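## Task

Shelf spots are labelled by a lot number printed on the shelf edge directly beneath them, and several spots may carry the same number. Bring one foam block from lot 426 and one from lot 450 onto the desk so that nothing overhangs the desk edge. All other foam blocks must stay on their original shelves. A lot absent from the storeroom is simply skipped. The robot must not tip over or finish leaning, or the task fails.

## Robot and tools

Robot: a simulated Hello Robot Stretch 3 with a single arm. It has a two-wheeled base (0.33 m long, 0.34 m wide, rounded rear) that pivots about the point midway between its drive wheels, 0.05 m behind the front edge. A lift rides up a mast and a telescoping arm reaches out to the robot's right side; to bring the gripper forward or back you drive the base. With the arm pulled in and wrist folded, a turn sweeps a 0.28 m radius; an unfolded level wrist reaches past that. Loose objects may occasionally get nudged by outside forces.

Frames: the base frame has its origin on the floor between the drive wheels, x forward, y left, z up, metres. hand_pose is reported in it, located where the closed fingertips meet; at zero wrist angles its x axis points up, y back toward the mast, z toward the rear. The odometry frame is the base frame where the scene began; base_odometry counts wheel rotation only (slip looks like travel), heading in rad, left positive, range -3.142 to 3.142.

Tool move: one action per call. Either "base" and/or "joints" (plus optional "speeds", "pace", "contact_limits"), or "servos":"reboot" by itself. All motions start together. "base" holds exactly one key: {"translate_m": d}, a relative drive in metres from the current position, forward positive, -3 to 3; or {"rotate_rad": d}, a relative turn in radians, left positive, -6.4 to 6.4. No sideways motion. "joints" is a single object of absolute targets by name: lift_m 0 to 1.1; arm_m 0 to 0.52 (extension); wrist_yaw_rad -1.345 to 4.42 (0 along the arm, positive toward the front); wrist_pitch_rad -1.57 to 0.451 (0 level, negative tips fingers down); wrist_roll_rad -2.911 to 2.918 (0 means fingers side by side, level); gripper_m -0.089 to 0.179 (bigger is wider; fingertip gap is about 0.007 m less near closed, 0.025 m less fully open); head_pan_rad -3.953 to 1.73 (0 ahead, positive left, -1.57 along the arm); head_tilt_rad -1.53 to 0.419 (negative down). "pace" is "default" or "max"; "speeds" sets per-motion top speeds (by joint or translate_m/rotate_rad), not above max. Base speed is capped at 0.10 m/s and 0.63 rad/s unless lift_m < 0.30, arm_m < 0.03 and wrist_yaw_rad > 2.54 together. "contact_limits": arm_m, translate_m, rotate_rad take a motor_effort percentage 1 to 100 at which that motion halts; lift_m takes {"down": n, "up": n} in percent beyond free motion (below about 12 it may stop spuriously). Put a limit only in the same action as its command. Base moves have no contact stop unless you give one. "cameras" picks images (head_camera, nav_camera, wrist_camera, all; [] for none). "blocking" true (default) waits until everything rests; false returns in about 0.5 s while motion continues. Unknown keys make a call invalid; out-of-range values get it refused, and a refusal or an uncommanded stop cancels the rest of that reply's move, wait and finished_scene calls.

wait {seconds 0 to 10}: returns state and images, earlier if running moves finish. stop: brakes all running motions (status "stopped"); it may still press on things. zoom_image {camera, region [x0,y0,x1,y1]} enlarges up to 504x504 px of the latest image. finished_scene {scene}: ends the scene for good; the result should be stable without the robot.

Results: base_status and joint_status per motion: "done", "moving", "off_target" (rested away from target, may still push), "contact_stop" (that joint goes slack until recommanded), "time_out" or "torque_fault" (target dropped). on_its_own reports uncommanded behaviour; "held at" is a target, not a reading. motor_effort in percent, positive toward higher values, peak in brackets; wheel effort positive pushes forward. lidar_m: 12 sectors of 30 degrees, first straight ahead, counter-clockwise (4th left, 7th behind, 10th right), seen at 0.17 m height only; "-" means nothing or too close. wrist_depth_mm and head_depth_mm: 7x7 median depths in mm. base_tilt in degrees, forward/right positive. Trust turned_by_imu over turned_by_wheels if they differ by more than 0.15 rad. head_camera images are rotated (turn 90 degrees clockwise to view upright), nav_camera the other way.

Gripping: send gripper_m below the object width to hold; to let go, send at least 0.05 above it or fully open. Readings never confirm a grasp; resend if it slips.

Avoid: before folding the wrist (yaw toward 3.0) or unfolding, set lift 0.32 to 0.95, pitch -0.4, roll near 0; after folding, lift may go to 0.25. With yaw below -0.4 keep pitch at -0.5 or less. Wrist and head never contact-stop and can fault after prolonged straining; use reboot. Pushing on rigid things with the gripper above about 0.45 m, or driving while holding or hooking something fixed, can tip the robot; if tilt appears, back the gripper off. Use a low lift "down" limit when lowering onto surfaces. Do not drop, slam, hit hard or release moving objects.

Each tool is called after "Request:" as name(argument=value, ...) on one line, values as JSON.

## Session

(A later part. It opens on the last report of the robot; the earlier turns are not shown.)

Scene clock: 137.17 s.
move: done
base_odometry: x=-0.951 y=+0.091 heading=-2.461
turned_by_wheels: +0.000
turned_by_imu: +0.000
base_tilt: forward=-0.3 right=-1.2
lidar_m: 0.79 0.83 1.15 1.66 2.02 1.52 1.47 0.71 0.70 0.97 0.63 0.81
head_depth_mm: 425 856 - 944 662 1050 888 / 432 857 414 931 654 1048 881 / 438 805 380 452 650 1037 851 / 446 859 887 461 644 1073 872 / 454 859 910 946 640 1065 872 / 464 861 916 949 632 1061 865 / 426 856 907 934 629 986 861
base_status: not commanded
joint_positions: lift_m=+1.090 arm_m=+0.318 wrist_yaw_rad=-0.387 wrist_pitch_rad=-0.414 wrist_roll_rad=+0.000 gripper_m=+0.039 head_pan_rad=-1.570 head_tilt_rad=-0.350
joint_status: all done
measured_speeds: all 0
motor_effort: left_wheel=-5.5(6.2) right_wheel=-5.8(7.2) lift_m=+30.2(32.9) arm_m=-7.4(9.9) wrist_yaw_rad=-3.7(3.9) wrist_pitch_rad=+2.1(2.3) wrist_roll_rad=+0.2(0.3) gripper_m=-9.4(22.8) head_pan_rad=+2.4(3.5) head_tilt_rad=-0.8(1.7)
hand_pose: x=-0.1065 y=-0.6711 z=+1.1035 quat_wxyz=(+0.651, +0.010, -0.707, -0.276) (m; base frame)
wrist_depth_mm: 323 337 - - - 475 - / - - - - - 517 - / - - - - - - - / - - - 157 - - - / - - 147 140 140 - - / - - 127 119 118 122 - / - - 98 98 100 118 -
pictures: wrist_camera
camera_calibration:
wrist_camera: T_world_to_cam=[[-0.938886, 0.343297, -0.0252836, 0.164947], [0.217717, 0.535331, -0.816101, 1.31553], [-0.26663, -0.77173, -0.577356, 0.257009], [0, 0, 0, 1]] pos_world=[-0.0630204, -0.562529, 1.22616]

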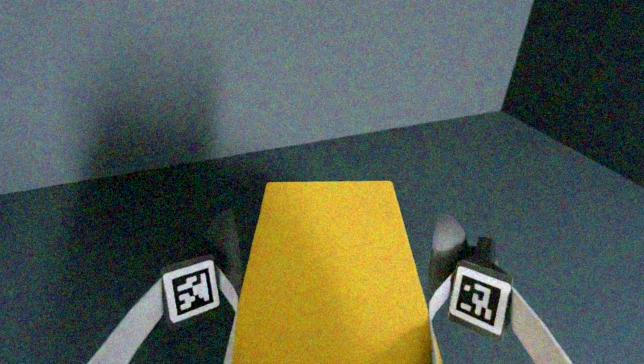

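Request:
move(joints={"arm_m": 0.0}, cameras=[])

Request:
move(base={"rotate_rad": 1.974}, joints={"lift_m": 0.9, "head_pan_rad": -1.1, "head_tilt_rad": -0.5}, cameras=["nav_camera","head_camera"])

Request:
move(base={"translate_m": 0.64}, cameras=[])

Request:
move(base={"translate_m": 0.64}, cameras=[])

Request:
move(base={"rotate_rad": -0.403}, joints={"head_pan_rad": -1.7}, cameras=["nav_camera","head_camera"])

Scene clock: 168.63 s.
move: done
base_odometry: x=-0.951 y=+0.091 heading=-2.461
turned_by_wheels: +0.000
turned_by_imu: +0.000
base_tilt: forward=-0.3 right=-1.2
lidar_m: 0.79 0.83 1.15 1.66 2.03 1.52 1.47 0.71 0.70 0.97 0.63 0.81
head_depth_mm: 425 852 888 - - - - / 431 856 893 - - - - / 437 859 895 - - - - / 446 860 908 949 644 1068 - / 453 860 912 949 638 1070 897 / 463 863 914 951 633 1062 867 / 467 855 904 930 628 982 861
base_status: not commanded
joint_positions: lift_m=+1.090 arm_m=+0.001 wrist_yaw_rad=-0.387 wrist_pitch_rad=-0.414 wrist_roll_rad=+0.000 gripper_m=+0.039 head_pan_rad=-1.570 head_tilt_rad=-0.350
joint_status: all done
measured_speeds: all 0
motor_effort: left_wheel=-5.6(6.4) right_wheel=-6.4(6.9) lift_m=+25.1(30.1) arm_m=-11.7(14.7) wrist_yaw_rad=-2.7(4.5) wrist_pitch_rad=+2.2(2.3) wrist_roll_rad=+0.2(0.3) gripper_m=-9.7(10.0) head_pan_rad=+3.0(3.3) head_tilt_rad=-2.2(2.6)
hand_pose: x=-0.1065 y=-0.3537 z=+1.1035 quat_wxyz=(+0.651, +0.010, -0.707, -0.276) (m; base frame)
wrist_depth_mm: - - - - - - - / - - - - - - - / - - - - - - - / - - - 157 - - - / - - 147 140 140 - - / - - 127 119 118 122 - / - - 98 98 102 122 -
pictures: none
No camera images: "cameras" was empty.

Scene clock: 172.87 s.
move: done
base_odometry: x=-0.951 y=+0.091 heading=-0.487
turned_by_wheels: +1.974
turned_by_imu: +1.942
base_tilt: forward=-0.5 right=-1.3
lidar_m: 2.35 1.59 1.47 1.49 0.96 0.97 0.63 0.87 0.79 0.80 1.01 1.15
head_depth_mm: 758 801 843 894 955 1017 1090 / 849 881 927 992 1072 1150 1226 / 945 1007 1075 1153 1246 1341 1309 / 1059 1131 1221 1328 1454 1520 1304 / 1200 1298 1424 1492 1720 1589 1297 / 1394 1521 1685 1373 1947 1532 1291 / 1632 1837 1960 1274 1311 1443 1289
base_status: done
joint_positions: lift_m=+0.900 arm_m=+0.001 wrist_yaw_rad=-0.388 wrist_pitch_rad=-0.415 wrist_roll_rad=+0.000 gripper_m=+0.039 head_pan_rad=-1.100 head_tilt_rad=-0.503
joint_status: all done
measured_speeds: all 0
motor_effort: left_wheel=-8.5(13.0) right_wheel=+9.4(12.7) lift_m=+23.4(28.0) arm_m=-12.6(13.2) wrist_yaw_rad=-3.2(3.9) wrist_pitch_rad=+2.3(2.4) wrist_roll_rad=-0.1(0.3) gripper_m=-9.5(9.9) head_pan_rad=-3.0(6.5) head_tilt_rad=+3.6(6.6)
hand_pose: x=-0.1065 y=-0.3536 z=+0.9134 quat_wxyz=(+0.651, +0.010, -0.707, -0.277) (m; base frame)
wrist_depth_mm: - - - - - 480 - / 588 - - - - 528 - / - - - - - 579 - / - - - 157 - 649 - / - - 147 140 143 - - / - - 127 118 118 123 - / - - 98 97 102 118 -
pictures: head_camera (sideways), nav_camera (sideways)
camera_calibration:
head_camera: T_world_to_cam=[[-0.23859, 0.366528, -0.899295, 1.18709], [0.901739, 0.427357, -0.0650598, 0.0788542], [0.360474, -0.826452, -0.432475, 0.516176], [0, 0, 0, 1]] pos_world=[0.0260553, -0.0422071, 1.29591]
nav_camera: T_world_to_cam=[[0.223262, -0.400933, 0.888486, -1.11442], [-0.883332, -0.46863, 0.0104952, 0.0419239], [0.412163, -0.787171, -0.458784, 0.547821], [0, 0, 0, 1]] pos_world=[0.0600492, 0.00406605, 1.24104]

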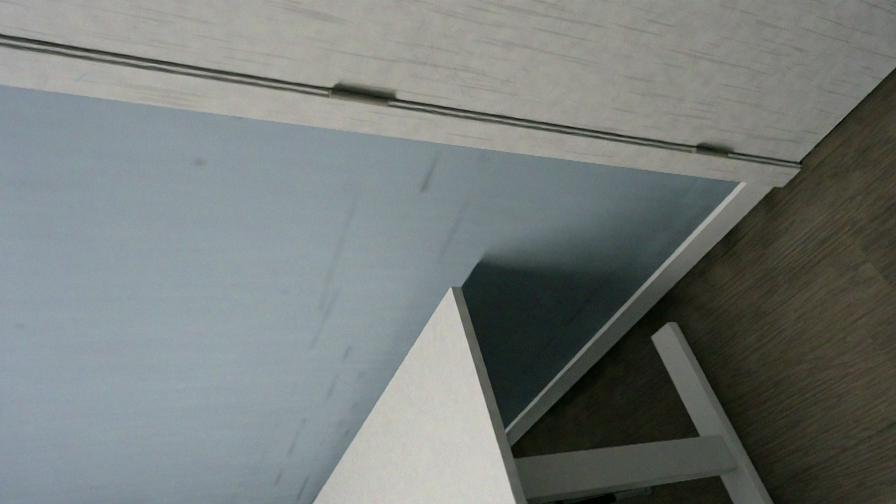

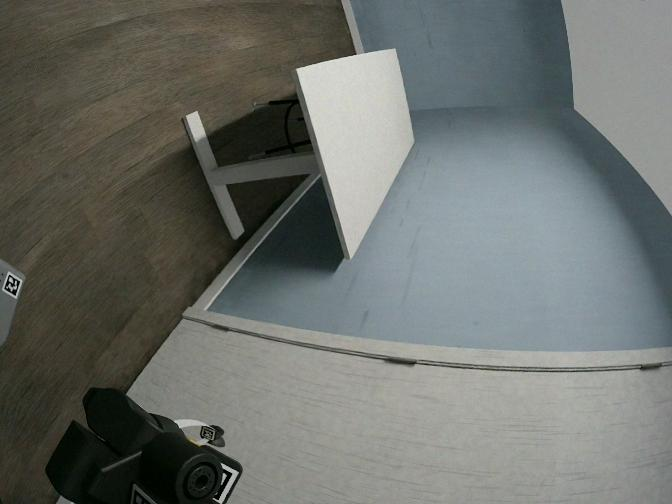

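Scene clock: 180.40 s.
move: done
base_odometry: x=-0.386 y=-0.208 heading=-0.487
turned_by_wheels: +0.000
turned_by_imu: +0.000
base_tilt: forward=-0.4 right=-1.4
lidar_m: 1.95 1.31 1.21 1.23 1.57 1.12 1.26 1.13 1.04 0.83 0.78 1.15
head_depth_mm: 1032 1087 1146 1202 1098 1379 1326 / 1132 1199 1275 1295 951 1509 1312 / 1249 1328 1429 1349 941 1051 1221 / 1408 1502 1615 1328 934 772 1270 / 1575 1709 1853 1323 927 716 1297 / 1838 2031 2051 1304 924 784 1294 / 2163 2439 2595 1287 991 1574 1283
base_status: done
joint_positions: lift_m=+0.900 arm_m=+0.001 wrist_yaw_rad=-0.388 wrist_pitch_rad=-0.415 wrist_roll_rad=+0.000 gripper_m=+0.039 head_pan_rad=-1.100 head_tilt_rad=-0.500
joint_status: not commanded
measured_speeds: all 0
motor_effort: left_wheel=+3.5(7.5) right_wheel=+6.8(14.3) lift_m=+24.8(25.4) arm_m=-11.1(12.9) wrist_yaw_rad=-1.8(3.9) wrist_pitch_rad=+2.3(2.4) wrist_roll_rad=-0.1(0.3) gripper_m=-9.2(9.9) head_pan_rad=-2.8(3.8) head_tilt_rad=+3.5(5.7)
hand_pose: x=-0.1065 y=-0.3536 z=+0.9134 quat_wxyz=(+0.651, +0.010, -0.707, -0.277) (m; base frame)
wrist_depth_mm: - - - - - - - / - - - - - - - / - - - - - - - / - - - 157 - - - / - - 150 141 145 - - / - 123 126 118 118 - - / - 824 98 98 102 - -
pictures: none
No camera images: "cameras" was empty.

Scene clock: 187.93 s.
move: done
base_odometry: x=+0.180 y=-0.508 heading=-0.487
turned_by_wheels: +0.000
turned_by_imu: +0.000
base_tilt: forward=-0.4 right=-1.3
lidar_m: 1.53 1.03 0.96 0.97 1.23 1.68 1.90 1.40 0.84 0.83 1.12 2.59
head_depth_mm: 1284 1352 1425 1375 959 733 1254 / 1404 1490 1571 1360 950 805 1284 / 1551 1650 1772 1340 938 1509 1281 / 1740 1848 1986 1333 1024 1599 1303 / 1977 2131 2313 1318 1904 1597 1303 / 2280 2457 2696 1474 2036 1578 1294 / 2238 2423 2572 2702 2013 1570 1291
base_status: done
joint_positions: lift_m=+0.900 arm_m=+0.001 wrist_yaw_rad=-0.388 wrist_pitch_rad=-0.415 wrist_roll_rad=+0.000 gripper_m=+0.039 head_pan_rad=-1.100 head_tilt_rad=-0.500
joint_status: not commanded
measured_speeds: all 0
motor_effort: left_wheel=+3.8(9.0) right_wheel=+6.7(13.5) lift_m=+26.3(26.3) arm_m=-9.4(10.9) wrist_yaw_rad=-2.3(4.2) wrist_pitch_rad=+2.2(2.4) wrist_roll_rad=+0.0(0.3) gripper_m=-9.5(9.9) head_pan_rad=-3.1(3.8) head_tilt_rad=+3.2(5.2)
hand_pose: x=-0.1065 y=-0.3536 z=+0.9134 quat_wxyz=(+0.651, +0.010, -0.707, -0.277) (m; base frame)
wrist_depth_mm: - - - - - - - / - - - - - - - / - - - - - - - / - - - 157 - - - / - - 147 140 140 - - / - - 127 119 118 378 - / - 124 98 98 103 - -
pictures: none
No camera images: "cameras" was empty.

Scene clock: 189.67 s.
move: done
base_odometry: x=+0.180 y=-0.508 heading=-0.890
turned_by_wheels: -0.403
turned_by_imu: -0.396
base_tilt: forward=-0.4 right=-1.2
lidar_m: 2.60 1.34 0.99 0.96 1.00 1.39 1.68 1.83 1.37 0.84 0.83 1.47
head_depth_mm: 1122 1225 1339 1488 1661 1645 - / 1127 1225 1334 1462 1619 1623 - / 1111 1213 1322 1451 1616 1464 - / 1100 1185 1297 1380 932 741 - / 1092 1180 1280 1309 922 714 1240 / 1077 1160 1267 1303 916 709 1289 / 1063 1146 1244 1290 910 707 1259
base_status: done
joint_positions: lift_m=+0.900 arm_m=+0.001 wrist_yaw_rad=-0.388 wrist_pitch_rad=-0.415 wrist_roll_rad=+0.000 gripper_m=+0.039 head_pan_rad=-1.708 head_tilt_rad=-0.500
joint_status: all done
measured_speeds: translate_m=+0.000 rotate_rad=+0.000 lift_m=+0.000 arm_m=+0.000 wrist_yaw_rad=+0.000 wrist_pitch_rad=+0.000 wrist_roll_rad=+0.000 head_pan_rad=+0.024 head_tilt_rad=+0.000
motor_effort: left_wheel=+9.0(12.3) right_wheel=-9.9(13.0) lift_m=+25.9(26.5) arm_m=-9.4(9.6) wrist_yaw_rad=-2.4(4.0) wrist_pitch_rad=+2.2(2.4) wrist_roll_rad=-0.3(0.3) gripper_m=-9.3(10.0) head_pan_rad=+3.3(5.4) head_tilt_rad=+3.2(4.8)
hand_pose: x=-0.1065 y=-0.3536 z=+0.9134 quat_wxyz=(+0.651, +0.010, -0.707, -0.277) (m; base frame)
wrist_depth_mm: - - - - - - - / - - - - - - - / - - - - - - - / - - - 164 - - - / - - 147 140 145 - - / - - 127 119 118 - - / - - 98 98 102 - -
pictures: head_camera (sideways), nav_camera (sideways)
camera_calibration:
head_camera: T_world_to_cam=[[0.0133417, 0.434531, -0.900558, 1.18724], [0.984201, -0.164729, -0.0649032, 0.0781539], [-0.176551, -0.885464, -0.429864, 0.516131], [0, 0, 0, 1]] pos_world=[-0.00163563, -0.0460018, 1.29612]
nav_camera: T_world_to_cam=[[-0.0455855, -0.454037, 0.889816, -1.11459], [-0.992693, 0.120211, 0.0104832, 0.0426038], [-0.111726, -0.882836, -0.4562, 0.547616], [0, 0, 0, 1]] pos_world=[0.0526661, -0.0277322, 1.24116]

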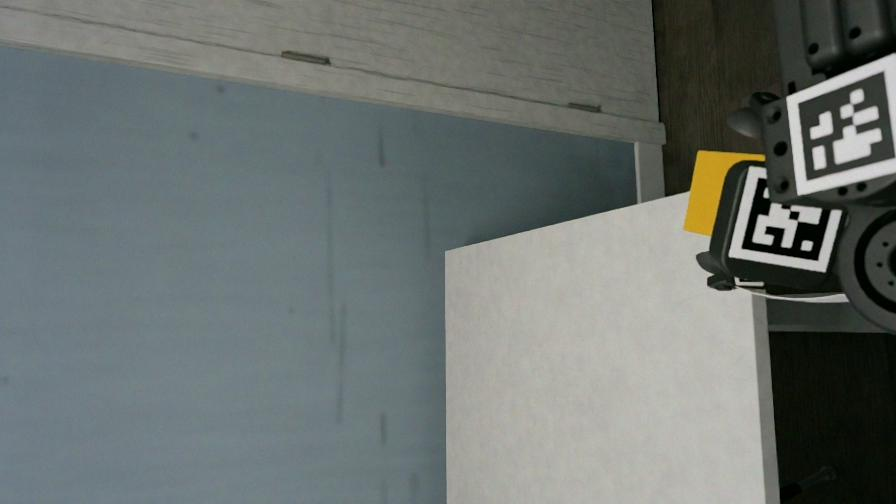

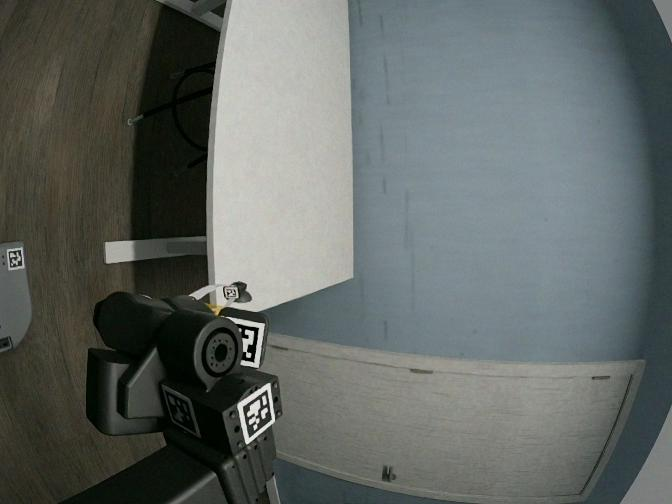

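Request:
move(base={"translate_m": 0.32}, cameras=[])

Request:
move(joints={"arm_m": 0.36}, cameras=[])

Request:
move(joints={"lift_m": 0.77}, cameras=["head_camera"])

Request:
move(joints={"lift_m": 0.73}, contact_limits={"lift_m": {"down": 13}}, speeds={"lift_m": 0.03}, cameras=["wrist_camera"])

Scene clock: 204.07 s.
move: done
base_odometry: x=+0.381 y=-0.757 heading=-0.890
turned_by_wheels: +0.000
turned_by_imu: +0.000
base_tilt: forward=-0.3 right=-1.3
lidar_m: 2.28 1.33 0.98 0.95 1.00 1.38 1.99 1.83 0.91 0.69 0.70 1.93
head_depth_mm: 1144 1246 1358 1502 960 758 - / 1132 1231 1341 1407 948 730 - / 1115 1210 1322 1351 941 747 - / 1104 1199 1304 1326 932 742 - / 1095 1182 1283 1316 926 737 1298 / 1079 1161 1263 1305 918 710 1259 / 1065 1147 1242 1290 913 709 1226
base_status: done
joint_positions: lift_m=+0.900 arm_m=+0.001 wrist_yaw_rad=-0.388 wrist_pitch_rad=-0.415 wrist_roll_rad=+0.000 gripper_m=+0.039 head_pan_rad=-1.700 head_tilt_rad=-0.500
joint_status: not commanded
measured_speeds: all 0
motor_effort: left_wheel=+6.1(13.6) right_wheel=+3.3(10.1) lift_m=+26.8(27.6) arm_m=-12.0(13.2) wrist_yaw_rad=-2.6(4.1) wrist_pitch_rad=+2.3(2.4) wrist_roll_rad=-0.1(0.3) gripper_m=-9.4(9.8) head_pan_rad=+3.0(4.1) head_tilt_rad=+3.2(4.3)
hand_pose: x=-0.1065 y=-0.3536 z=+0.9134 quat_wxyz=(+0.651, +0.010, -0.707, -0.277) (m; base frame)
wrist_depth_mm: - - - - - - - / - - - - - - - / - - - - - - - / - - - 158 - - - / - - 147 140 140 - - / - - 127 119 118 - - / - - 98 98 102 - -
pictures: none
No camera images: "cameras" was empty.

Scene clock: 207.93 s.
move: done
base_odometry: x=+0.381 y=-0.757 heading=-0.890
turned_by_wheels: +0.000
turned_by_imu: +0.000
base_tilt: forward=-0.2 right=-1.1
lidar_m: 2.28 1.33 0.98 0.95 0.99 1.38 1.99 1.84 0.91 0.69 0.70 1.92
head_depth_mm: 1149 1242 1362 1504 996 - - / 1127 1231 1348 1410 324 - 1274 / 1117 1215 1320 420 332 745 1278 / 1102 1197 1310 481 859 741 1306 / 1096 1183 1280 501 852 739 1294 / 1077 1168 1268 1303 917 711 1260 / 1068 1151 1250 1288 910 705 1224
base_status: not commanded
joint_positions: lift_m=+0.900 arm_m=+0.360 wrist_yaw_rad=-0.388 wrist_pitch_rad=-0.415 wrist_roll_rad=+0.000 gripper_m=+0.039 head_pan_rad=-1.700 head_tilt_rad=-0.500
joint_status: all done
measured_speeds: all 0
motor_effort: left_wheel=+5.9(6.7) right_wheel=+4.2(4.8) lift_m=+27.3(28.0) arm_m=+12.0(14.9) wrist_yaw_rad=-0.6(4.2) wrist_pitch_rad=+2.3(2.4) wrist_roll_rad=+0.1(0.3) gripper_m=-9.3(10.0) head_pan_rad=+3.4(4.0) head_tilt_rad=+2.1(3.6)
hand_pose: x=-0.1065 y=-0.7130 z=+0.9133 quat_wxyz=(+0.651, +0.010, -0.707, -0.277) (m; base frame)
wrist_depth_mm: - - - - - - - / - - - - - - - / - - - - - - - / - - - 157 - - - / - - 147 140 140 - - / - - 127 119 118 122 - / - - 98 98 100 118 -
pictures: none
No camera images: "cameras" was empty.

Scene clock: 209.93 s.
move: done
base_odometry: x=+0.381 y=-0.757 heading=-0.890
turned_by_wheels: +0.000
turned_by_imu: +0.000
base_tilt: forward=-0.2 right=-1.2
lidar_m: 2.28 1.33 0.98 0.95 1.00 1.38 1.99 1.82 0.91 0.69 0.70 1.92
head_depth_mm: 1144 1247 1367 1501 953 760 1323 / 1135 1217 1346 1409 945 750 318 / 1113 1213 1315 1344 908 389 348 / 1110 1193 1308 1331 543 715 1313 / 1090 1184 1281 1309 558 695 1290 / 1084 1173 1271 1300 914 710 1262 / 1069 1148 1246 1286 915 704 1226
base_status: not commanded
joint_positions: lift_m=+0.770 arm_m=+0.360 wrist_yaw_rad=-0.388 wrist_pitch_rad=-0.415 wrist_roll_rad=+0.000 gripper_m=+0.039 head_pan_rad=-1.700 head_tilt_rad=-0.500
joint_status: all done
measured_speeds: all 0
motor_effort: left_wheel=+5.8(6.7) right_wheel=+3.9(4.8) lift_m=+25.4(27.0) arm_m=+9.9(12.5) wrist_yaw_rad=-1.8(3.9) wrist_pitch_rad=+2.3(2.4) wrist_roll_rad=-0.2(0.3) gripper_m=-9.4(10.0) head_pan_rad=+3.3(3.7) head_tilt_rad=+2.1(3.2)
hand_pose: x=-0.1065 y=-0.7130 z=+0.7833 quat_wxyz=(+0.651, +0.010, -0.707, -0.277) (m; base frame)
wrist_depth_mm: - - - - - - - / - - - - - - - / - - - - - - - / - - - 157 - - - / - - 147 140 140 - - / - - 127 119 118 122 - / - - 98 98 100 118 -
pictures: head_camera (sideways)
camera_calibration:
head_camera: T_world_to_cam=[[0.00977191, 0.43463, -0.900556, 1.18727], [0.985499, -0.156755, -0.0649601, 0.078177], [-0.1694, -0.886862, -0.429859, 0.516055], [0, 0, 0, 1]] pos_world=[-0.00122533, -0.0460996, 1.29612]

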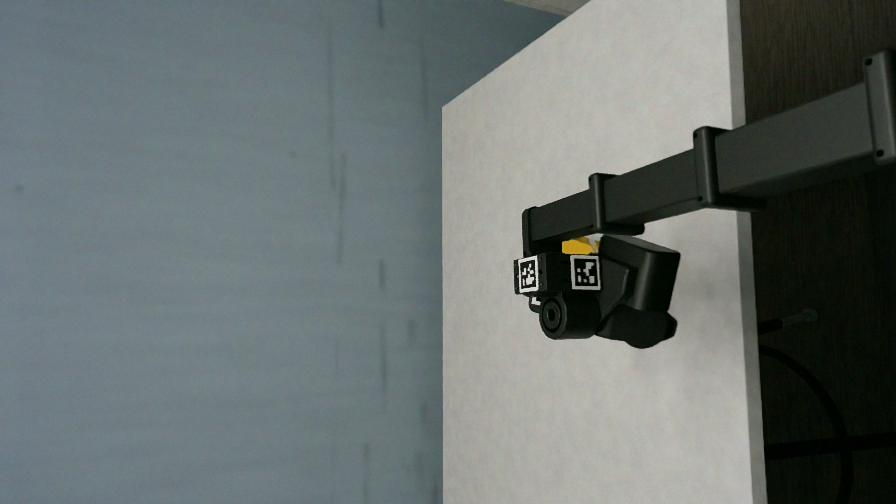

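Scene clock: 211.70 s.
move: done
base_odometry: x=+0.381 y=-0.757 heading=-0.890
turned_by_wheels: +0.000
turned_by_imu: +0.000
base_tilt: forward=-0.4 right=-1.2
lidar_m: 2.28 1.34 0.99 0.95 0.99 1.38 2.00 1.83 0.91 0.69 0.70 1.92
head_depth_mm: 1146 1247 1366 1496 954 756 1324 / 1130 1230 1348 1421 947 753 1281 / 1119 1206 1323 1349 938 442 377 / 1106 1193 1301 1330 587 675 1301 / 1094 1182 1285 1320 883 670 1294 / 1074 1164 1275 1303 919 710 1271 / 1067 1159 1248 1284 914 705 1224
base_status: not commanded
joint_positions: lift_m=+0.730 arm_m=+0.360 wrist_yaw_rad=-0.388 wrist_pitch_rad=-0.415 wrist_roll_rad=+0.000 gripper_m=+0.039 head_pan_rad=-1.700 head_tilt_rad=-0.500
joint_status: all done
measured_speeds: all 0
motor_effort: left_wheel=+6.0(6.4) right_wheel=+3.6(5.0) lift_m=+24.1(26.9) arm_m=+7.8(10.3) wrist_yaw_rad=-2.7(4.3) wrist_pitch_rad=+2.3(2.4) wrist_roll_rad=+0.2(0.4) gripper_m=-9.3(10.0) head_pan_rad=+3.4(3.8) head_tilt_rad=+2.1(3.2)
contact_limits: lift_m down 13 (down: maximum 72; up: maximum 65)
hand_pose: x=-0.1065 y=-0.7130 z=+0.7433 quat_wxyz=(+0.651, +0.010, -0.707, -0.277) (m; base frame)
wrist_depth_mm: - - - - - - - / - - - - - - - / - - - - - - - / - - - 157 - - - / - - 147 140 140 - - / - - 127 118 119 123 - / - - 98 98 100 118 -
pictures: wrist_camera
camera_calibration:
wrist_camera: T_world_to_cam=[[-0.938824, 0.343473, -0.02522, 0.170317], [0.217993, 0.535959, -0.815615, 1.04412], [-0.266625, -0.771216, -0.578046, 0.017598], [0, 0, 0, 1]] pos_world=[-0.0630206, -0.60453, 0.866064]

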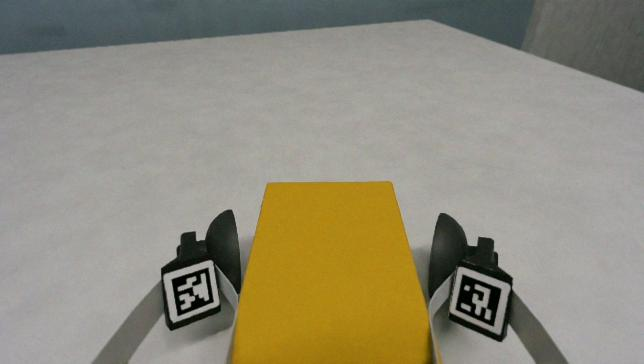

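Request:
move(joints={"lift_m": 0.715}, contact_limits={"lift_m": {"down": 13}}, speeds={"lift_m": 0.03}, cameras=[])

Scene clock: 219.40 s.
move: done
base_odometry: x=+0.381 y=-0.757 heading=-0.890
turned_by_wheels: +0.000
turned_by_imu: +0.007
base_tilt: forward=-0.4 right=-1.3
lidar_m: 2.27 1.32 0.98 0.95 1.00 1.39 2.00 1.82 0.91 0.69 0.95 1.93
head_depth_mm: 1152 1246 1362 1492 957 760 1323 / 1131 1224 1344 1406 950 754 1285 / 1118 1212 1321 1354 943 474 386 / 1108 1189 1308 1344 597 569 1304 / 1095 1186 1286 1326 923 673 1292 / 1088 1163 1269 1308 924 713 1257 / 1072 1160 1251 1296 916 707 1223
base_status: not commanded
joint_positions: lift_m=+0.715 arm_m=+0.360 wrist_yaw_rad=-0.401 wrist_pitch_rad=-0.370 wrist_roll_rad=+0.000 gripper_m=+0.039 head_pan_rad=-1.700 head_tilt_rad=-0.500
joint_status: all done
measured_speeds: all 0
motor_effort: left_wheel=+3.1(6.4) right_wheel=-0.8(4.5) lift_m=+15.2(25.0) arm_m=+2.8(4.5) wrist_yaw_rad=+9.3(10.4) wrist_pitch_rad=-5.9(6.5) wrist_roll_rad=-0.1(0.2) gripper_m=-9.8(10.4) head_pan_rad=+3.1(3.7) head_tilt_rad=+2.5(3.0)
contact_limits: lift_m down 13 (down: maximum 72; up: maximum 65)
hand_pose: x=-0.1114 y=-0.7168 z=+0.7385 quat_wxyz=(+0.655, -0.011, -0.707, -0.266) (m; base frame)
wrist_depth_mm: - - - - - - - / - - - - - - - / - - - - - - - / - - - 161 - - - / - - 148 142 142 - - / - - 129 116 117 - - / - - 100 100 99 117 -
pictures: none
No camera images: "cameras" was empty.

Contact. Release.

Request:
move(joints={"gripper_m": 0.16}, cameras=[])

Request:
move(joints={"lift_m": 0.86}, cameras=["wrist_camera"])

Request:
move(joints={"arm_m": 0.0}, pace="max", cameras=["nav_camera"])

Request:
move(joints={"wrist_yaw_rad": 3.0, "wrist_pitch_rad": -0.4, "gripper_m": 0.037}, cameras=[])

Scene clock: 230.97 s.
move: done
base_odometry: x=+0.381 y=-0.757 heading=-0.890
turned_by_wheels: +0.000
turned_by_imu: +0.000
base_tilt: forward=-0.4 right=-1.2
lidar_m: 2.28 1.32 0.99 0.96 1.00 1.39 2.00 1.82 0.91 0.69 0.95 1.93
head_depth_mm: 1147 1240 1354 1502 952 759 1322 / 1129 1223 1335 1410 950 751 1285 / 1112 1213 1316 1345 944 473 386 / 1104 1192 1299 1333 598 572 1297 / 1094 1181 1291 1322 923 672 1298 / 1078 1164 1269 1304 916 708 1268 / 1067 1156 1255 1290 911 706 1229
base_status: not commanded
joint_positions: lift_m=+0.715 arm_m=+0.360 wrist_yaw_rad=-0.398 wrist_pitch_rad=-0.377 wrist_roll_rad=+0.001 gripper_m=+0.160 head_pan_rad=-1.700 head_tilt_rad=-0.500
joint_status: all done
measured_speeds: all 0
motor_effort: left_wheel=+0.2(3.2) right_wheel=+0.0(1.1) lift_m=+26.7(27.0) arm_m=-1.5(2.4) wrist_yaw_rad=+7.6(13.8) wrist_pitch_rad=-4.6(6.1) wrist_roll_rad=-0.4(0.8) gripper_m=+3.1(86.6) head_pan_rad=+2.9(3.5) head_tilt_rad=+2.0(3.2)
contact_limits: lift_m down 13 (down: maximum 72; up: maximum 65)
hand_pose: x=-0.1104 y=-0.7163 z=+0.7369 quat_wxyz=(+0.654, -0.007, -0.707, -0.268) (m; base frame)
wrist_depth_mm: - - - - - - - / - - - - - - - / - - - - - - - / - - - 154 - - - / - 144 - 136 131 - - / - 124 - 114 110 136 - / 107 119 96 96 95 - 103
pictures: none
No camera images: "cameras" was empty.

Scene clock: 233.13 s.
move: done
base_odometry: x=+0.381 y=-0.757 heading=-0.890
turned_by_wheels: +0.000
turned_by_imu: +0.000
base_tilt: forward=-0.3 right=-1.1
lidar_m: 2.27 1.32 0.99 0.95 1.00 1.39 2.00 1.82 0.91 0.69 0.95 1.94
head_depth_mm: 1146 1245 1363 1495 957 760 - / 1131 1225 1346 1408 948 297 - / 1117 1207 1318 1348 379 690 1275 / 1101 1193 1302 523 524 744 1309 / 1089 1182 1288 1312 532 737 1296 / 1081 1167 1267 1311 917 708 1270 / 1071 1154 1254 1287 908 707 1224
base_status: not commanded
joint_positions: lift_m=+0.860 arm_m=+0.360 wrist_yaw_rad=-0.393 wrist_pitch_rad=-0.412 wrist_roll_rad=+0.001 gripper_m=+0.160 head_pan_rad=-1.700 head_tilt_rad=-0.500
joint_status: all done
measured_speeds: all 0
motor_effort: left_wheel=+0.4(0.7) right_wheel=+1.1(1.9) lift_m=+29.8(31.1) arm_m=-1.5(2.7) wrist_yaw_rad=+2.0(7.3) wrist_pitch_rad=+1.8(4.6) wrist_roll_rad=-0.7(0.8) gripper_m=+0.5(3.0) head_pan_rad=+2.7(3.4) head_tilt_rad=+1.7(2.5)
hand_pose: x=-0.1077 y=-0.7129 z=+0.8741 quat_wxyz=(+0.650, +0.007, -0.707, -0.277) (m; base frame)
wrist_depth_mm: - - - - - - - / - - - - - - - / - - - - - - - / - - - - - - - / - 143 - - - - - / - 125 - - - 135 - / 112 - - - - - 109
pictures: wrist_camera
camera_calibration:
wrist_camera: T_world_to_cam=[[-0.936813, 0.348819, -0.0265795, 0.17769], [0.221216, 0.531824, -0.817451, 1.15003], [-0.271007, -0.771679, -0.575384, 0.0897591], [0, 0, 0, 1]] pos_world=[-0.0636175, -0.60433, 0.996462]

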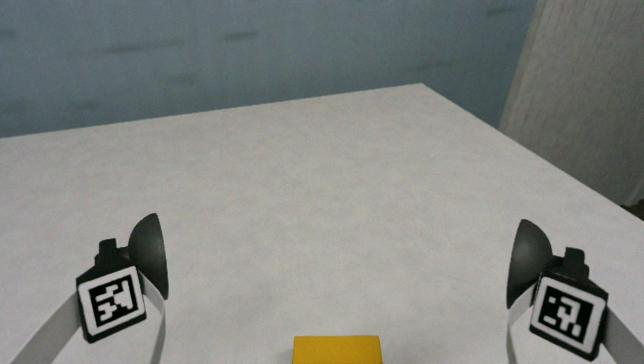

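Scene clock: 235.30 s.
move: done
base_odometry: x=+0.381 y=-0.757 heading=-0.890
turned_by_wheels: +0.000
turned_by_imu: +0.000
base_tilt: forward=-0.3 right=-1.1
lidar_m: 2.28 1.32 0.98 0.95 1.00 1.39 2.00 1.82 0.91 0.69 0.95 1.93
head_depth_mm: 1144 1240 1354 1489 960 755 1362 / 1132 1223 1341 1401 949 750 1317 / 1121 1207 1325 1349 940 746 291 / 1103 1198 1301 1337 934 744 292 / 1092 1174 1284 1321 928 717 1272 / 1079 1168 1264 1305 920 711 1256 / 1066 1150 1260 1292 912 707 1220
base_status: not commanded
joint_positions: lift_m=+0.860 arm_m=+0.001 wrist_yaw_rad=-0.392 wrist_pitch_rad=-0.414 wrist_roll_rad=+0.001 gripper_m=+0.160 head_pan_rad=-1.700 head_tilt_rad=-0.500
joint_status: all done
measured_speeds: all 0
motor_effort: left_wheel=+0.4(0.7) right_wheel=+1.0(1.7) lift_m=+25.2(29.5) arm_m=-10.9(14.2) wrist_yaw_rad=+2.0(2.5) wrist_pitch_rad=+2.1(2.1) wrist_roll_rad=-0.5(0.8) gripper_m=+0.3(1.0) head_pan_rad=+2.7(3.3) head_tilt_rad=+1.8(2.4)
hand_pose: x=-0.1075 y=-0.3533 z=+0.8736 quat_wxyz=(+0.650, +0.008, -0.707, -0.278) (m; base frame)
wrist_depth_mm: - - - - - - - / - - - - - - - / - - - - - - - / - - - - - - - / - 143 - - - - - / - 127 - - - 135 - / 115 - - - - - 112
pictures: nav_camera (sideways)
camera_calibration:
nav_camera: T_world_to_cam=[[-0.0418732, -0.454393, 0.889817, -1.11462], [-0.993639, 0.112119, 0.0104955, 0.0426096], [-0.104534, -0.883718, -0.456197, 0.547567], [0, 0, 0, 1]] pos_world=[0.0529056, -0.0273559, 1.24116]

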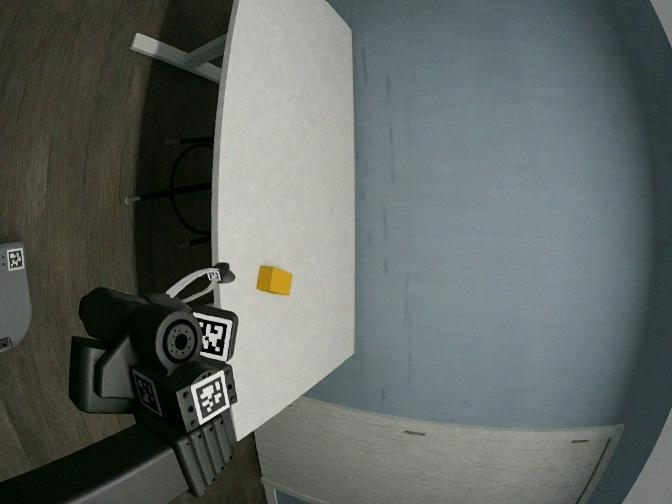

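Scene clock: 238.00 s.
move: done
base_odometry: x=+0.381 y=-0.757 heading=-0.890
turned_by_wheels: +0.000
turned_by_imu: +0.000
base_tilt: forward=-0.2 right=-1.1
lidar_m: 2.27 1.32 0.98 0.95 1.00 1.39 2.00 1.82 0.91 0.69 0.95 1.93
head_depth_mm: 1144 1242 1361 1493 958 756 1362 / 1131 1220 1341 1405 951 752 1352 / 1117 1214 1321 1352 939 748 1317 / 1103 1198 1308 1332 933 743 1296 / 1096 1180 1279 1319 927 737 1291 / 1084 1165 1266 1295 917 709 1261 / 1068 1155 1254 1287 911 706 1224
base_status: not commanded
joint_positions: lift_m=+0.860 arm_m=+0.001 wrist_yaw_rad=+2.997 wrist_pitch_rad=-0.414 wrist_roll_rad=+0.001 gripper_m=+0.037 head_pan_rad=-1.700 head_tilt_rad=-0.500
joint_status: all done
measured_speeds: all 0
motor_effort: left_wheel=+0.1(0.7) right_wheel=+1.3(1.6) lift_m=+29.2(29.9) arm_m=-0.3(10.7) wrist_yaw_rad=+2.1(6.0) wrist_pitch_rad=+2.1(3.9) wrist_roll_rad=-0.5(1.0) gripper_m=+0.1(81.8) head_pan_rad=+2.7(3.1) head_tilt_rad=+0.7(2.9)
hand_pose: x=+0.0112 y=+0.0771 z=+0.8737 quat_wxyz=(+0.195, +0.701, +0.095, +0.679) (m; base frame)
wrist_depth_mm: - 137 - - 954 - - / - 147 - - - - - / - 161 - - - - - / - 182 - - - - - / - - 204 - - - - / - - 129 - 129 - - / - - 261 - - - -
pictures: none
No camera images: "cameras" was empty.

Request:
move(joints={"lift_m":0.32,"head_pan_rad":0.0,"head_tilt_rad":-0.4}, pace="max", cameras=["nav_camera"])

Request:
move(joints={"lift_m":0.27}, cameras=[])

Request:
move(base={"translate_m":1.72}, pace="max", cameras=["nav_camera"])

Scene clock: 296.07 s.
move: done
base_odometry: x=+0.381 y=-0.757 heading=-0.890
turned_by_wheels: +0.000
turned_by_imu: +0.000
base_tilt: forward=-0.3 right=-1.3
lidar_m: 2.28 1.32 0.98 0.95 1.00 1.39 1.99 1.81 0.91 0.69 0.95 1.93
head_depth_mm: 1908 2014 2171 2344 2413 1813 1429 / 1906 2035 2196 2311 2429 1800 1417 / 1910 2043 2183 2346 2422 1789 1411 / 1924 2059 2176 2346 2404 1768 1403 / 1897 2027 2175 2346 2370 1766 1402 / 1929 2050 2182 2354 2362 1744 1391 / 1919 2061 2191 2374 2316 1736 1391
base_status: not commanded
joint_positions: lift_m=+0.320 arm_m=+0.001 wrist_yaw_rad=+2.997 wrist_pitch_rad=-0.414 wrist_roll_rad=+0.001 gripper_m=+0.037 head_pan_rad=+0.000 head_tilt_rad=-0.400
joint_status: all done
measured_speeds: all 0
motor_effort: left_wheel=+0.1(0.8) right_wheel=+0.7(1.8) lift_m=+27.1(28.5) arm_m=+11.4(13.5) wrist_yaw_rad=+2.1(3.1) wrist_pitch_rad=+2.2(2.2) wrist_roll_rad=-0.5(0.8) gripper_m=+0.5(1.1) head_pan_rad=-3.0(4.7) head_tilt_rad=+4.7(8.2)
hand_pose: x=+0.0111 y=+0.0770 z=+0.3335 quat_wxyz=(+0.195, +0.701, +0.095, +0.679) (m; base frame)
wrist_depth_mm: - 137 - - 946 - - / - 147 - - - - - / - 161 949 - 965 964 951 / 800 186 726 781 780 765 746 / 663 630 206 626 622 633 628 / 560 560 129 538 129 542 541 / 487 495 262 318 464 475 472
pictures: nav_camera (sideways)
camera_calibration:
nav_camera: T_world_to_cam=[[0.364866, 0.0171554, 0.930902, -1.17068], [0.0159414, -0.999799, 0.0121769, 0.0342749], [0.930924, 0.010397, -0.365066, 0.422717], [0, 0, 0, 1]] pos_world=[0.0330769, 0.0499565, 1.24369]

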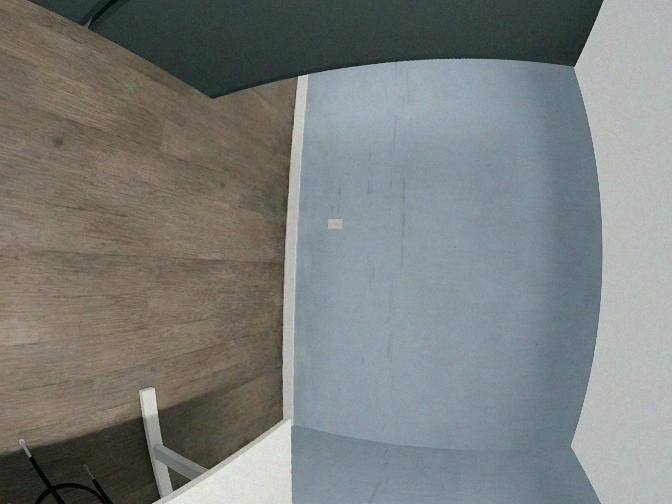

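Scene clock: 297.37 s.
move: done
base_odometry: x=+0.381 y=-0.757 heading=-0.890
turned_by_wheels: +0.000
turned_by_imu: +0.000
base_tilt: forward=-0.3 right=-1.4
lidar_m: 2.27 1.32 0.98 0.95 1.00 1.39 2.00 1.82 0.91 0.69 0.95 1.94
head_depth_mm: 1910 2046 2158 2337 2437 1811 1427 / 1920 2032 2180 2339 2417 1789 1423 / 1920 2047 2175 2331 2423 1772 1417 / 1921 2057 2179 2316 2392 1776 1399 / 1915 2042 2186 2325 2374 1753 1399 / 1919 2038 2186 2342 2357 1751 1393 / 1915 2042 2164 2350 2351 1743 1382
base_status: not commanded
joint_positions: lift_m=+0.270 arm_m=+0.001 wrist_yaw_rad=+2.997 wrist_pitch_rad=-0.414 wrist_roll_rad=+0.001 gripper_m=+0.037 head_pan_rad=+0.000 head_tilt_rad=-0.400
joint_status: all done
measured_speeds: all 0
motor_effort: left_wheel=+0.0(0.7) right_wheel=+0.8(1.8) lift_m=+26.2(29.4) arm_m=+9.9(11.7) wrist_yaw_rad=+1.5(3.4) wrist_pitch_rad=+2.1(2.2) wrist_roll_rad=-0.3(0.8) gripper_m=+0.6(0.7) head_pan_rad=-3.3(3.6) head_tilt_rad=+4.7(5.5)
hand_pose: x=+0.0111 y=+0.0770 z=+0.2835 quat_wxyz=(+0.195, +0.701, +0.095, +0.679) (m; base frame)
wrist_depth_mm: - 137 - - 951 - - / - 147 - - - - - / 904 162 844 895 858 859 845 / 714 185 647 692 693 687 676 / 586 565 206 560 552 563 558 / 501 500 129 289 129 485 482 / 271 269 247 260 414 423 421
pictures: none
No camera images: "cameras" was empty.

Scene clock: 304.50 s.
move: done
base_odometry: x=+1.464 y=-2.093 heading=-0.890
turned_by_wheels: +0.000
turned_by_imu: +0.001
base_tilt: forward=-0.4 right=-1.2
lidar_m: 0.57 0.60 0.83 2.37 1.16 1.33 3.68 1.56 1.22 1.37 0.79 0.59
head_depth_mm: 453 482 514 552 596 649 709 / 453 482 515 552 599 649 711 / 454 483 515 555 598 650 712 / 454 483 517 554 598 652 713 / 455 484 517 556 601 653 717 / 455 484 518 556 602 653 714 / 457 486 519 558 602 656 719
base_status: done
joint_positions: lift_m=+0.270 arm_m=+0.001 wrist_yaw_rad=+2.998 wrist_pitch_rad=-0.414 wrist_roll_rad=+0.001 gripper_m=+0.037 head_pan_rad=+0.000 head_tilt_rad=-0.400
joint_status: not commanded
measured_speeds: all 0
motor_effort: left_wheel=+4.9(15.2) right_wheel=+2.2(12.4) lift_m=+25.0(29.2) arm_m=-1.5(10.2) wrist_yaw_rad=+1.8(3.0) wrist_pitch_rad=+2.1(2.3) wrist_roll_rad=-0.6(0.8) gripper_m=+0.1(0.9) head_pan_rad=-2.7(3.7) head_tilt_rad=+2.7(5.0)
hand_pose: x=+0.0110 y=+0.0770 z=+0.2835 quat_wxyz=(+0.195, +0.701, +0.095, +0.679) (m; base frame)
wrist_depth_mm: - 137 - - - - - / - 148 - - - - - / 873 162 841 879 855 853 - / 705 185 644 697 678 683 651 / 588 563 206 556 555 565 551 / 501 497 129 291 129 488 484 / 270 269 249 259 416 423 421
pictures: nav_camera (sideways)
camera_calibration:
nav_camera: T_world_to_cam=[[0.364578, 0.0170104, 0.931017, -1.17084], [0.0155131, -0.999805, 0.0121925, 0.0341661], [0.931043, 0.00999785, -0.364771, 0.422275], [0, 0, 0, 1]] pos_world=[0.0331768, 0.0498541, 1.24369]

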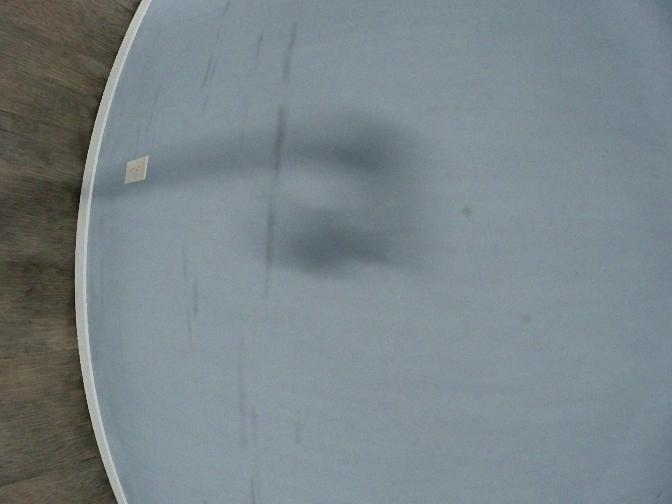

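Request:
move(base={"rotate_rad":1.571}, cameras=["nav_camera"])

Request:
move(base={"translate_m":1.86}, pace="max", cameras=[])

Request:
move(base={"rotate_rad":-1.571}, joints={"head_pan_rad":-2.0,"head_tilt_rad":-0.5})

Scene clock: 313.43 s.
move: done
base_odometry: x=+1.464 y=-2.093 heading=+0.681
turned_by_wheels: +1.571
turned_by_imu: +1.545
base_tilt: forward=-0.3 right=-1.2
lidar_m: 2.31 1.02 1.31 3.68 1.92 1.22 1.37 0.80 0.59 0.57 0.60 0.82
head_depth_mm: 1684 1627 1602 1565 1543 1513 1373 / 1979 2104 2244 2282 2166 1792 1426 / 2024 2136 2274 2450 2420 1783 1418 / 1997 2108 2302 2435 2395 1779 1410 / 1998 2114 2273 2451 2383 1766 1394 / 1995 2132 2294 2430 2384 1753 1386 / 1988 2103 2207 1335 1359 1398 1330
base_status: done
joint_positions: lift_m=+0.270 arm_m=+0.001 wrist_yaw_rad=+2.998 wrist_pitch_rad=-0.414 wrist_roll_rad=+0.001 gripper_m=+0.037 head_pan_rad=+0.000 head_tilt_rad=-0.400
joint_status: not commanded
measured_speeds: all 0
motor_effort: left_wheel=-8.3(12.8) right_wheel=+8.2(12.8) lift_m=+28.3(28.8) arm_m=-12.5(13.1) wrist_yaw_rad=+1.6(2.9) wrist_pitch_rad=+2.1(2.3) wrist_roll_rad=-0.6(0.8) gripper_m=+0.1(1.0) head_pan_rad=-2.7(3.1) head_tilt_rad=+0.3(2.1)
hand_pose: x=+0.0110 y=+0.0770 z=+0.2835 quat_wxyz=(+0.195, +0.701, +0.095, +0.679) (m; base frame)
wrist_depth_mm: - 137 - - - - - / - 147 - - - - - / 888 161 845 886 883 847 849 / 719 186 643 694 686 683 685 / 585 565 205 556 548 570 559 / 496 498 129 289 129 483 481 / 271 269 248 259 414 422 414
pictures: nav_camera (sideways)
camera_calibration:
nav_camera: T_world_to_cam=[[0.364577, 0.0170111, 0.931018, -1.17084], [0.0156064, -0.999804, 0.0121566, 0.0342082], [0.931043, 0.0100978, -0.364771, 0.42227], [0, 0, 0, 1]] pos_world=[0.033177, 0.0498547, 1.24369]

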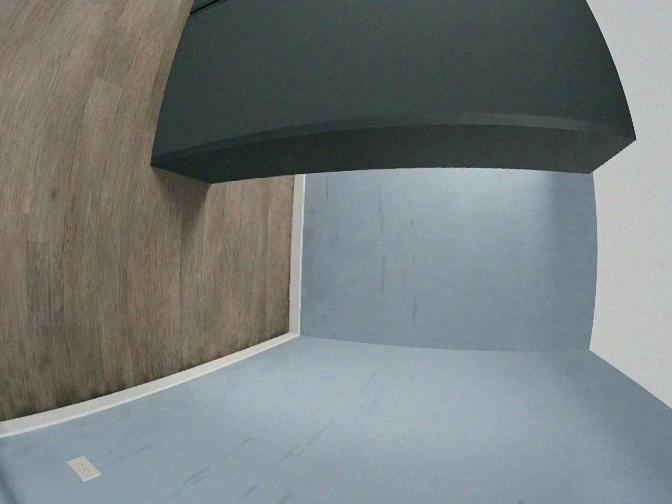

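Scene clock: 321.07 s.
move: done
base_odometry: x=+2.909 y=-0.923 heading=+0.681
turned_by_wheels: +0.000
turned_by_imu: +0.002
base_tilt: forward=-0.3 right=-1.2
lidar_m: 0.53 0.55 0.76 2.17 1.30 0.64 2.24 0.83 0.61 0.60 0.62 0.55
head_depth_mm: 417 443 474 509 550 598 652 / 417 444 474 510 551 598 657 / 417 444 475 509 550 598 655 / 417 444 474 510 551 598 655 / 418 444 474 509 552 598 656 / 417 443 474 509 551 599 655 / 417 444 474 509 550 599 655
base_status: done
joint_positions: lift_m=+0.270 arm_m=+0.001 wrist_yaw_rad=+2.998 wrist_pitch_rad=-0.414 wrist_roll_rad=+0.001 gripper_m=+0.037 head_pan_rad=+0.000 head_tilt_rad=-0.400
joint_status: not commanded
measured_speeds: all 0
motor_effort: left_wheel=+3.5(10.0) right_wheel=+3.3(17.4) lift_m=+26.6(29.6) arm_m=-10.9(12.7) wrist_yaw_rad=+3.0(3.1) wrist_pitch_rad=+2.1(2.3) wrist_roll_rad=-0.4(0.9) gripper_m=+0.6(0.9) head_pan_rad=-1.8(2.9) head_tilt_rad=-1.7(2.8)
hand_pose: x=+0.0110 y=+0.0770 z=+0.2835 quat_wxyz=(+0.195, +0.701, +0.095, +0.679) (m; base frame)
wrist_depth_mm: - 137 - - - - - / - 147 - - - 926 - / - 161 838 876 871 832 639 / 660 186 644 691 688 689 627 / 586 573 206 557 548 567 549 / 504 493 129 290 129 487 480 / 271 269 248 260 412 427 420
pictures: none
No camera images: "cameras" was empty.

Scene clock: 324.43 s.
move: done
base_odometry: x=+2.909 y=-0.923 heading=-0.890
turned_by_wheels: -1.571
turned_by_imu: -1.546
base_tilt: forward=-0.2 right=-1.2
lidar_m: 0.59 0.62 0.55 0.53 0.55 0.77 2.28 0.66 0.64 2.11 0.82 0.61
head_depth_mm: 528 550 589 667 1207 997 1251 / 610 636 667 699 740 816 1155 / 724 759 801 847 902 960 1033 / 2858 3020 2921 1122 1173 1278 1268 / 2827 3022 3180 2930 2053 1582 1294 / 2703 2915 3121 2863 2050 1584 1298 / 2587 2797 3009 2849 2025 1577 1287
base_status: done
joint_positions: lift_m=+0.270 arm_m=+0.001 wrist_yaw_rad=+2.998 wrist_pitch_rad=-0.414 wrist_roll_rad=+0.001 gripper_m=+0.037 head_pan_rad=-2.002 head_tilt_rad=-0.501
joint_status: all done
measured_speeds: all 0
motor_effort: left_wheel=+7.9(12.3) right_wheel=-9.2(12.8) lift_m=+25.7(27.2) arm_m=-12.6(13.0) wrist_yaw_rad=+1.4(2.8) wrist_pitch_rad=+2.1(2.3) wrist_roll_rad=-0.5(0.8) gripper_m=+0.2(0.8) head_pan_rad=+3.2(5.1) head_tilt_rad=-3.4(6.2)
hand_pose: x=+0.0110 y=+0.0770 z=+0.2835 quat_wxyz=(+0.195, +0.701, +0.095, +0.679) (m; base frame)
wrist_depth_mm: 499 137 516 521 538 532 549 / 537 148 175 - - - - / - 161 170 - - - - / - 182 189 672 659 664 653 / 599 566 205 557 552 568 565 / 501 502 129 289 129 489 479 / 270 270 247 259 414 419 421
pictures: head_camera (sideways), nav_camera (sideways), wrist_camera
camera_calibration:
head_camera: T_world_to_cam=[[0.138933, 0.412644, -0.900235, 1.1861], [0.894296, -0.44274, -0.0649244, 0.0787113], [-0.425361, -0.796057, -0.430537, 0.518514], [0, 0, 0, 1]] pos_world=[-0.0146228, -0.0418198, 1.29611]
nav_camera: T_world_to_cam=[[-0.175433, -0.422006, 0.889457, -1.11333], [-0.915319, 0.402594, 0.0104781, 0.0421658], [-0.362512, -0.812299, -0.456899, 0.550087], [0, 0, 0, 1]] pos_world=[0.0426932, -0.0399729, 1.24115]
wrist_camera: T_world_to_cam=[[0.993853, -0.107431, -0.0267273, 0.0115757], [-0.0837581, -0.571824, -0.816089, 0.308857], [0.0723897, 0.813312, -0.577307, 0.266408], [0, 0, 0, 1]] pos_world=[-0.00492053, -0.0388177, 0.406164]

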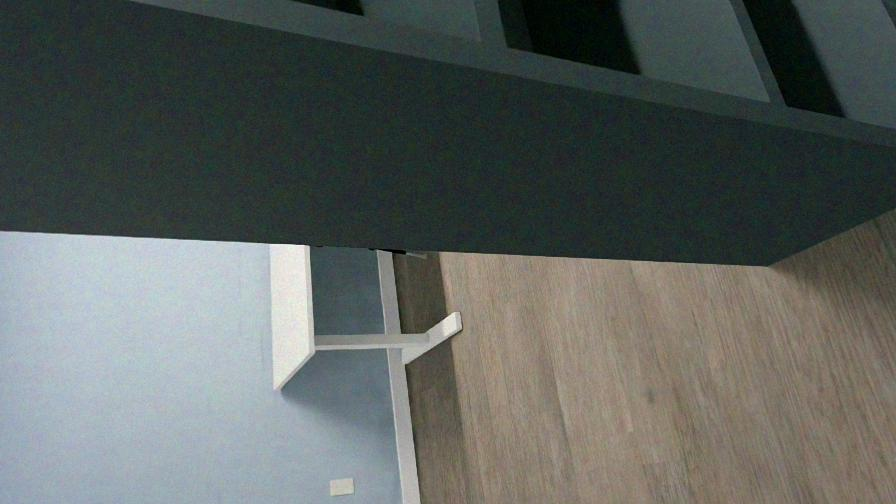

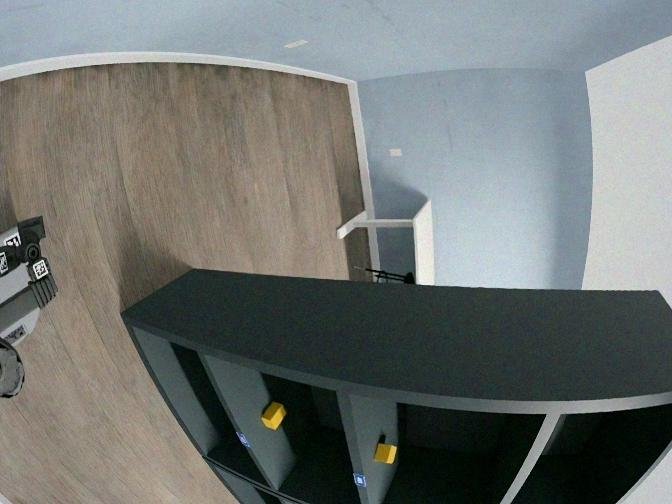

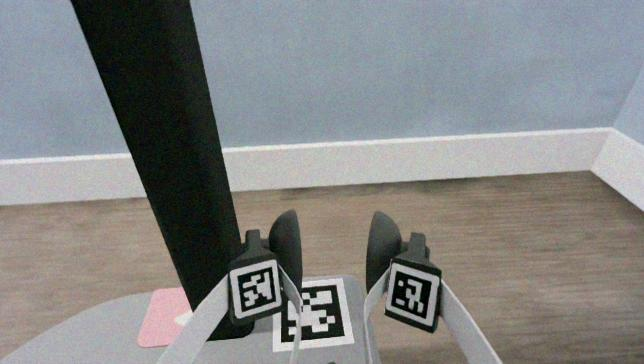

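Request:
zoom_image(camera="nav_camera", region=[200, 380, 420, 504])

Request:
move(base={"translate_m":-0.95}, joints={"head_pan_rad":-1.7,"head_tilt_rad":-0.55}, pace="max", cameras=["nav_camera","head_camera"])

Scaled by 2.291 from the camera's 672x504 image, which has a finer 792x594 frame.

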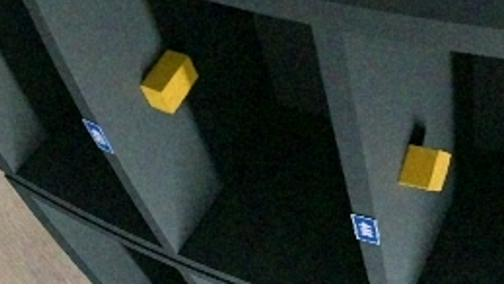

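Scene clock: 334.53 s.
move: done
base_odometry: x=+2.311 y=-0.185 heading=-0.890
turned_by_wheels: +0.000
turned_by_imu: -0.001
base_tilt: forward=-0.4 right=-1.0
lidar_m: 1.53 0.77 0.57 0.56 0.58 0.81 2.28 0.63 0.58 0.90 0.66 0.66
head_depth_mm: 741 759 761 663 703 778 783 / 754 823 891 657 912 913 794 / 745 817 884 652 1041 913 789 / 737 803 871 643 1032 904 768 / 731 795 862 606 1022 905 763 / 722 784 847 569 521 894 761 / 717 777 839 620 515 892 736
base_status: done
joint_positions: lift_m=+0.270 arm_m=+0.001 wrist_yaw_rad=+2.998 wrist_pitch_rad=-0.414 wrist_roll_rad=+0.001 gripper_m=+0.037 head_pan_rad=-1.700 head_tilt_rad=-0.550
joint_status: all done
measured_speeds: all 0
motor_effort: left_wheel=-0.1(14.7) right_wheel=-10.0(14.8) lift_m=+28.8(28.8) arm_m=-10.8(12.4) wrist_yaw_rad=+2.4(3.1) wrist_pitch_rad=+2.2(2.3) wrist_roll_rad=-0.5(0.8) gripper_m=+0.2(0.8) head_pan_rad=-2.8(4.6) head_tilt_rad=-4.9(7.4)
hand_pose: x=+0.0110 y=+0.0770 z=+0.2835 quat_wxyz=(+0.195, +0.701, +0.095, +0.679) (m; base frame)
wrist_depth_mm: 523 137 531 539 - - - / - 148 - - - - - / - 161 170 - - - - / - 182 189 669 660 684 680 / 586 565 206 553 549 569 560 / 504 503 129 290 129 483 485 / 271 269 248 260 413 425 420
pictures: head_camera (sideways), nav_camera (sideways)
camera_calibration:
head_camera: T_world_to_cam=[[0.0154471, 0.478831, -0.877771, 1.15744], [0.985936, -0.153398, -0.0663292, 0.0799795], [-0.166409, -0.864401, -0.474467, 0.574094], [0, 0, 0, 1]] pos_world=[-0.0011994, -0.0457, 1.29366]
nav_camera: T_world_to_cam=[[-0.0474999, -0.498067, 0.865836, -1.08329], [-0.993701, 0.11164, 0.00970566, 0.0435672], [-0.101496, -0.859922, -0.500233, 0.604851], [0, 0, 0, 1]] pos_world=[0.0532264, -0.024293, 1.2401]

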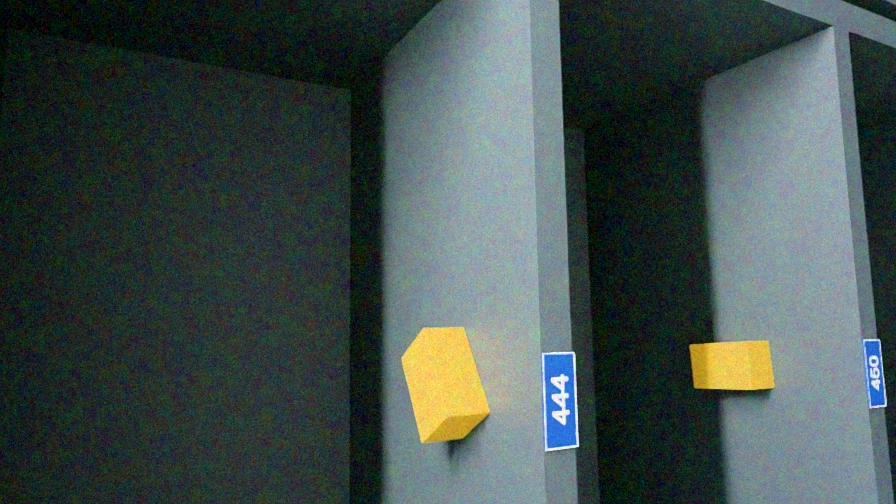

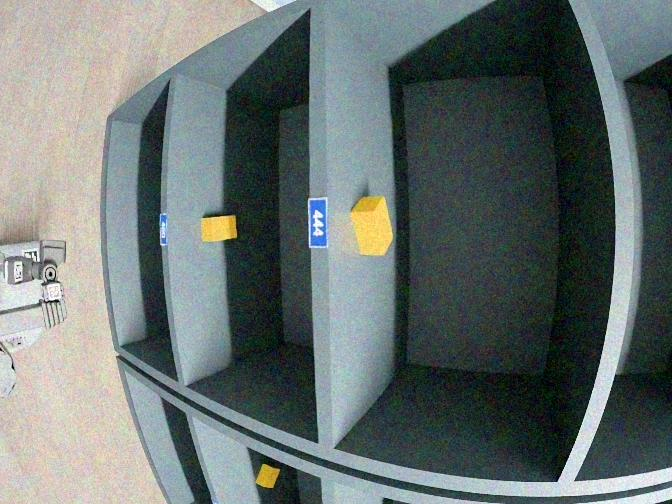

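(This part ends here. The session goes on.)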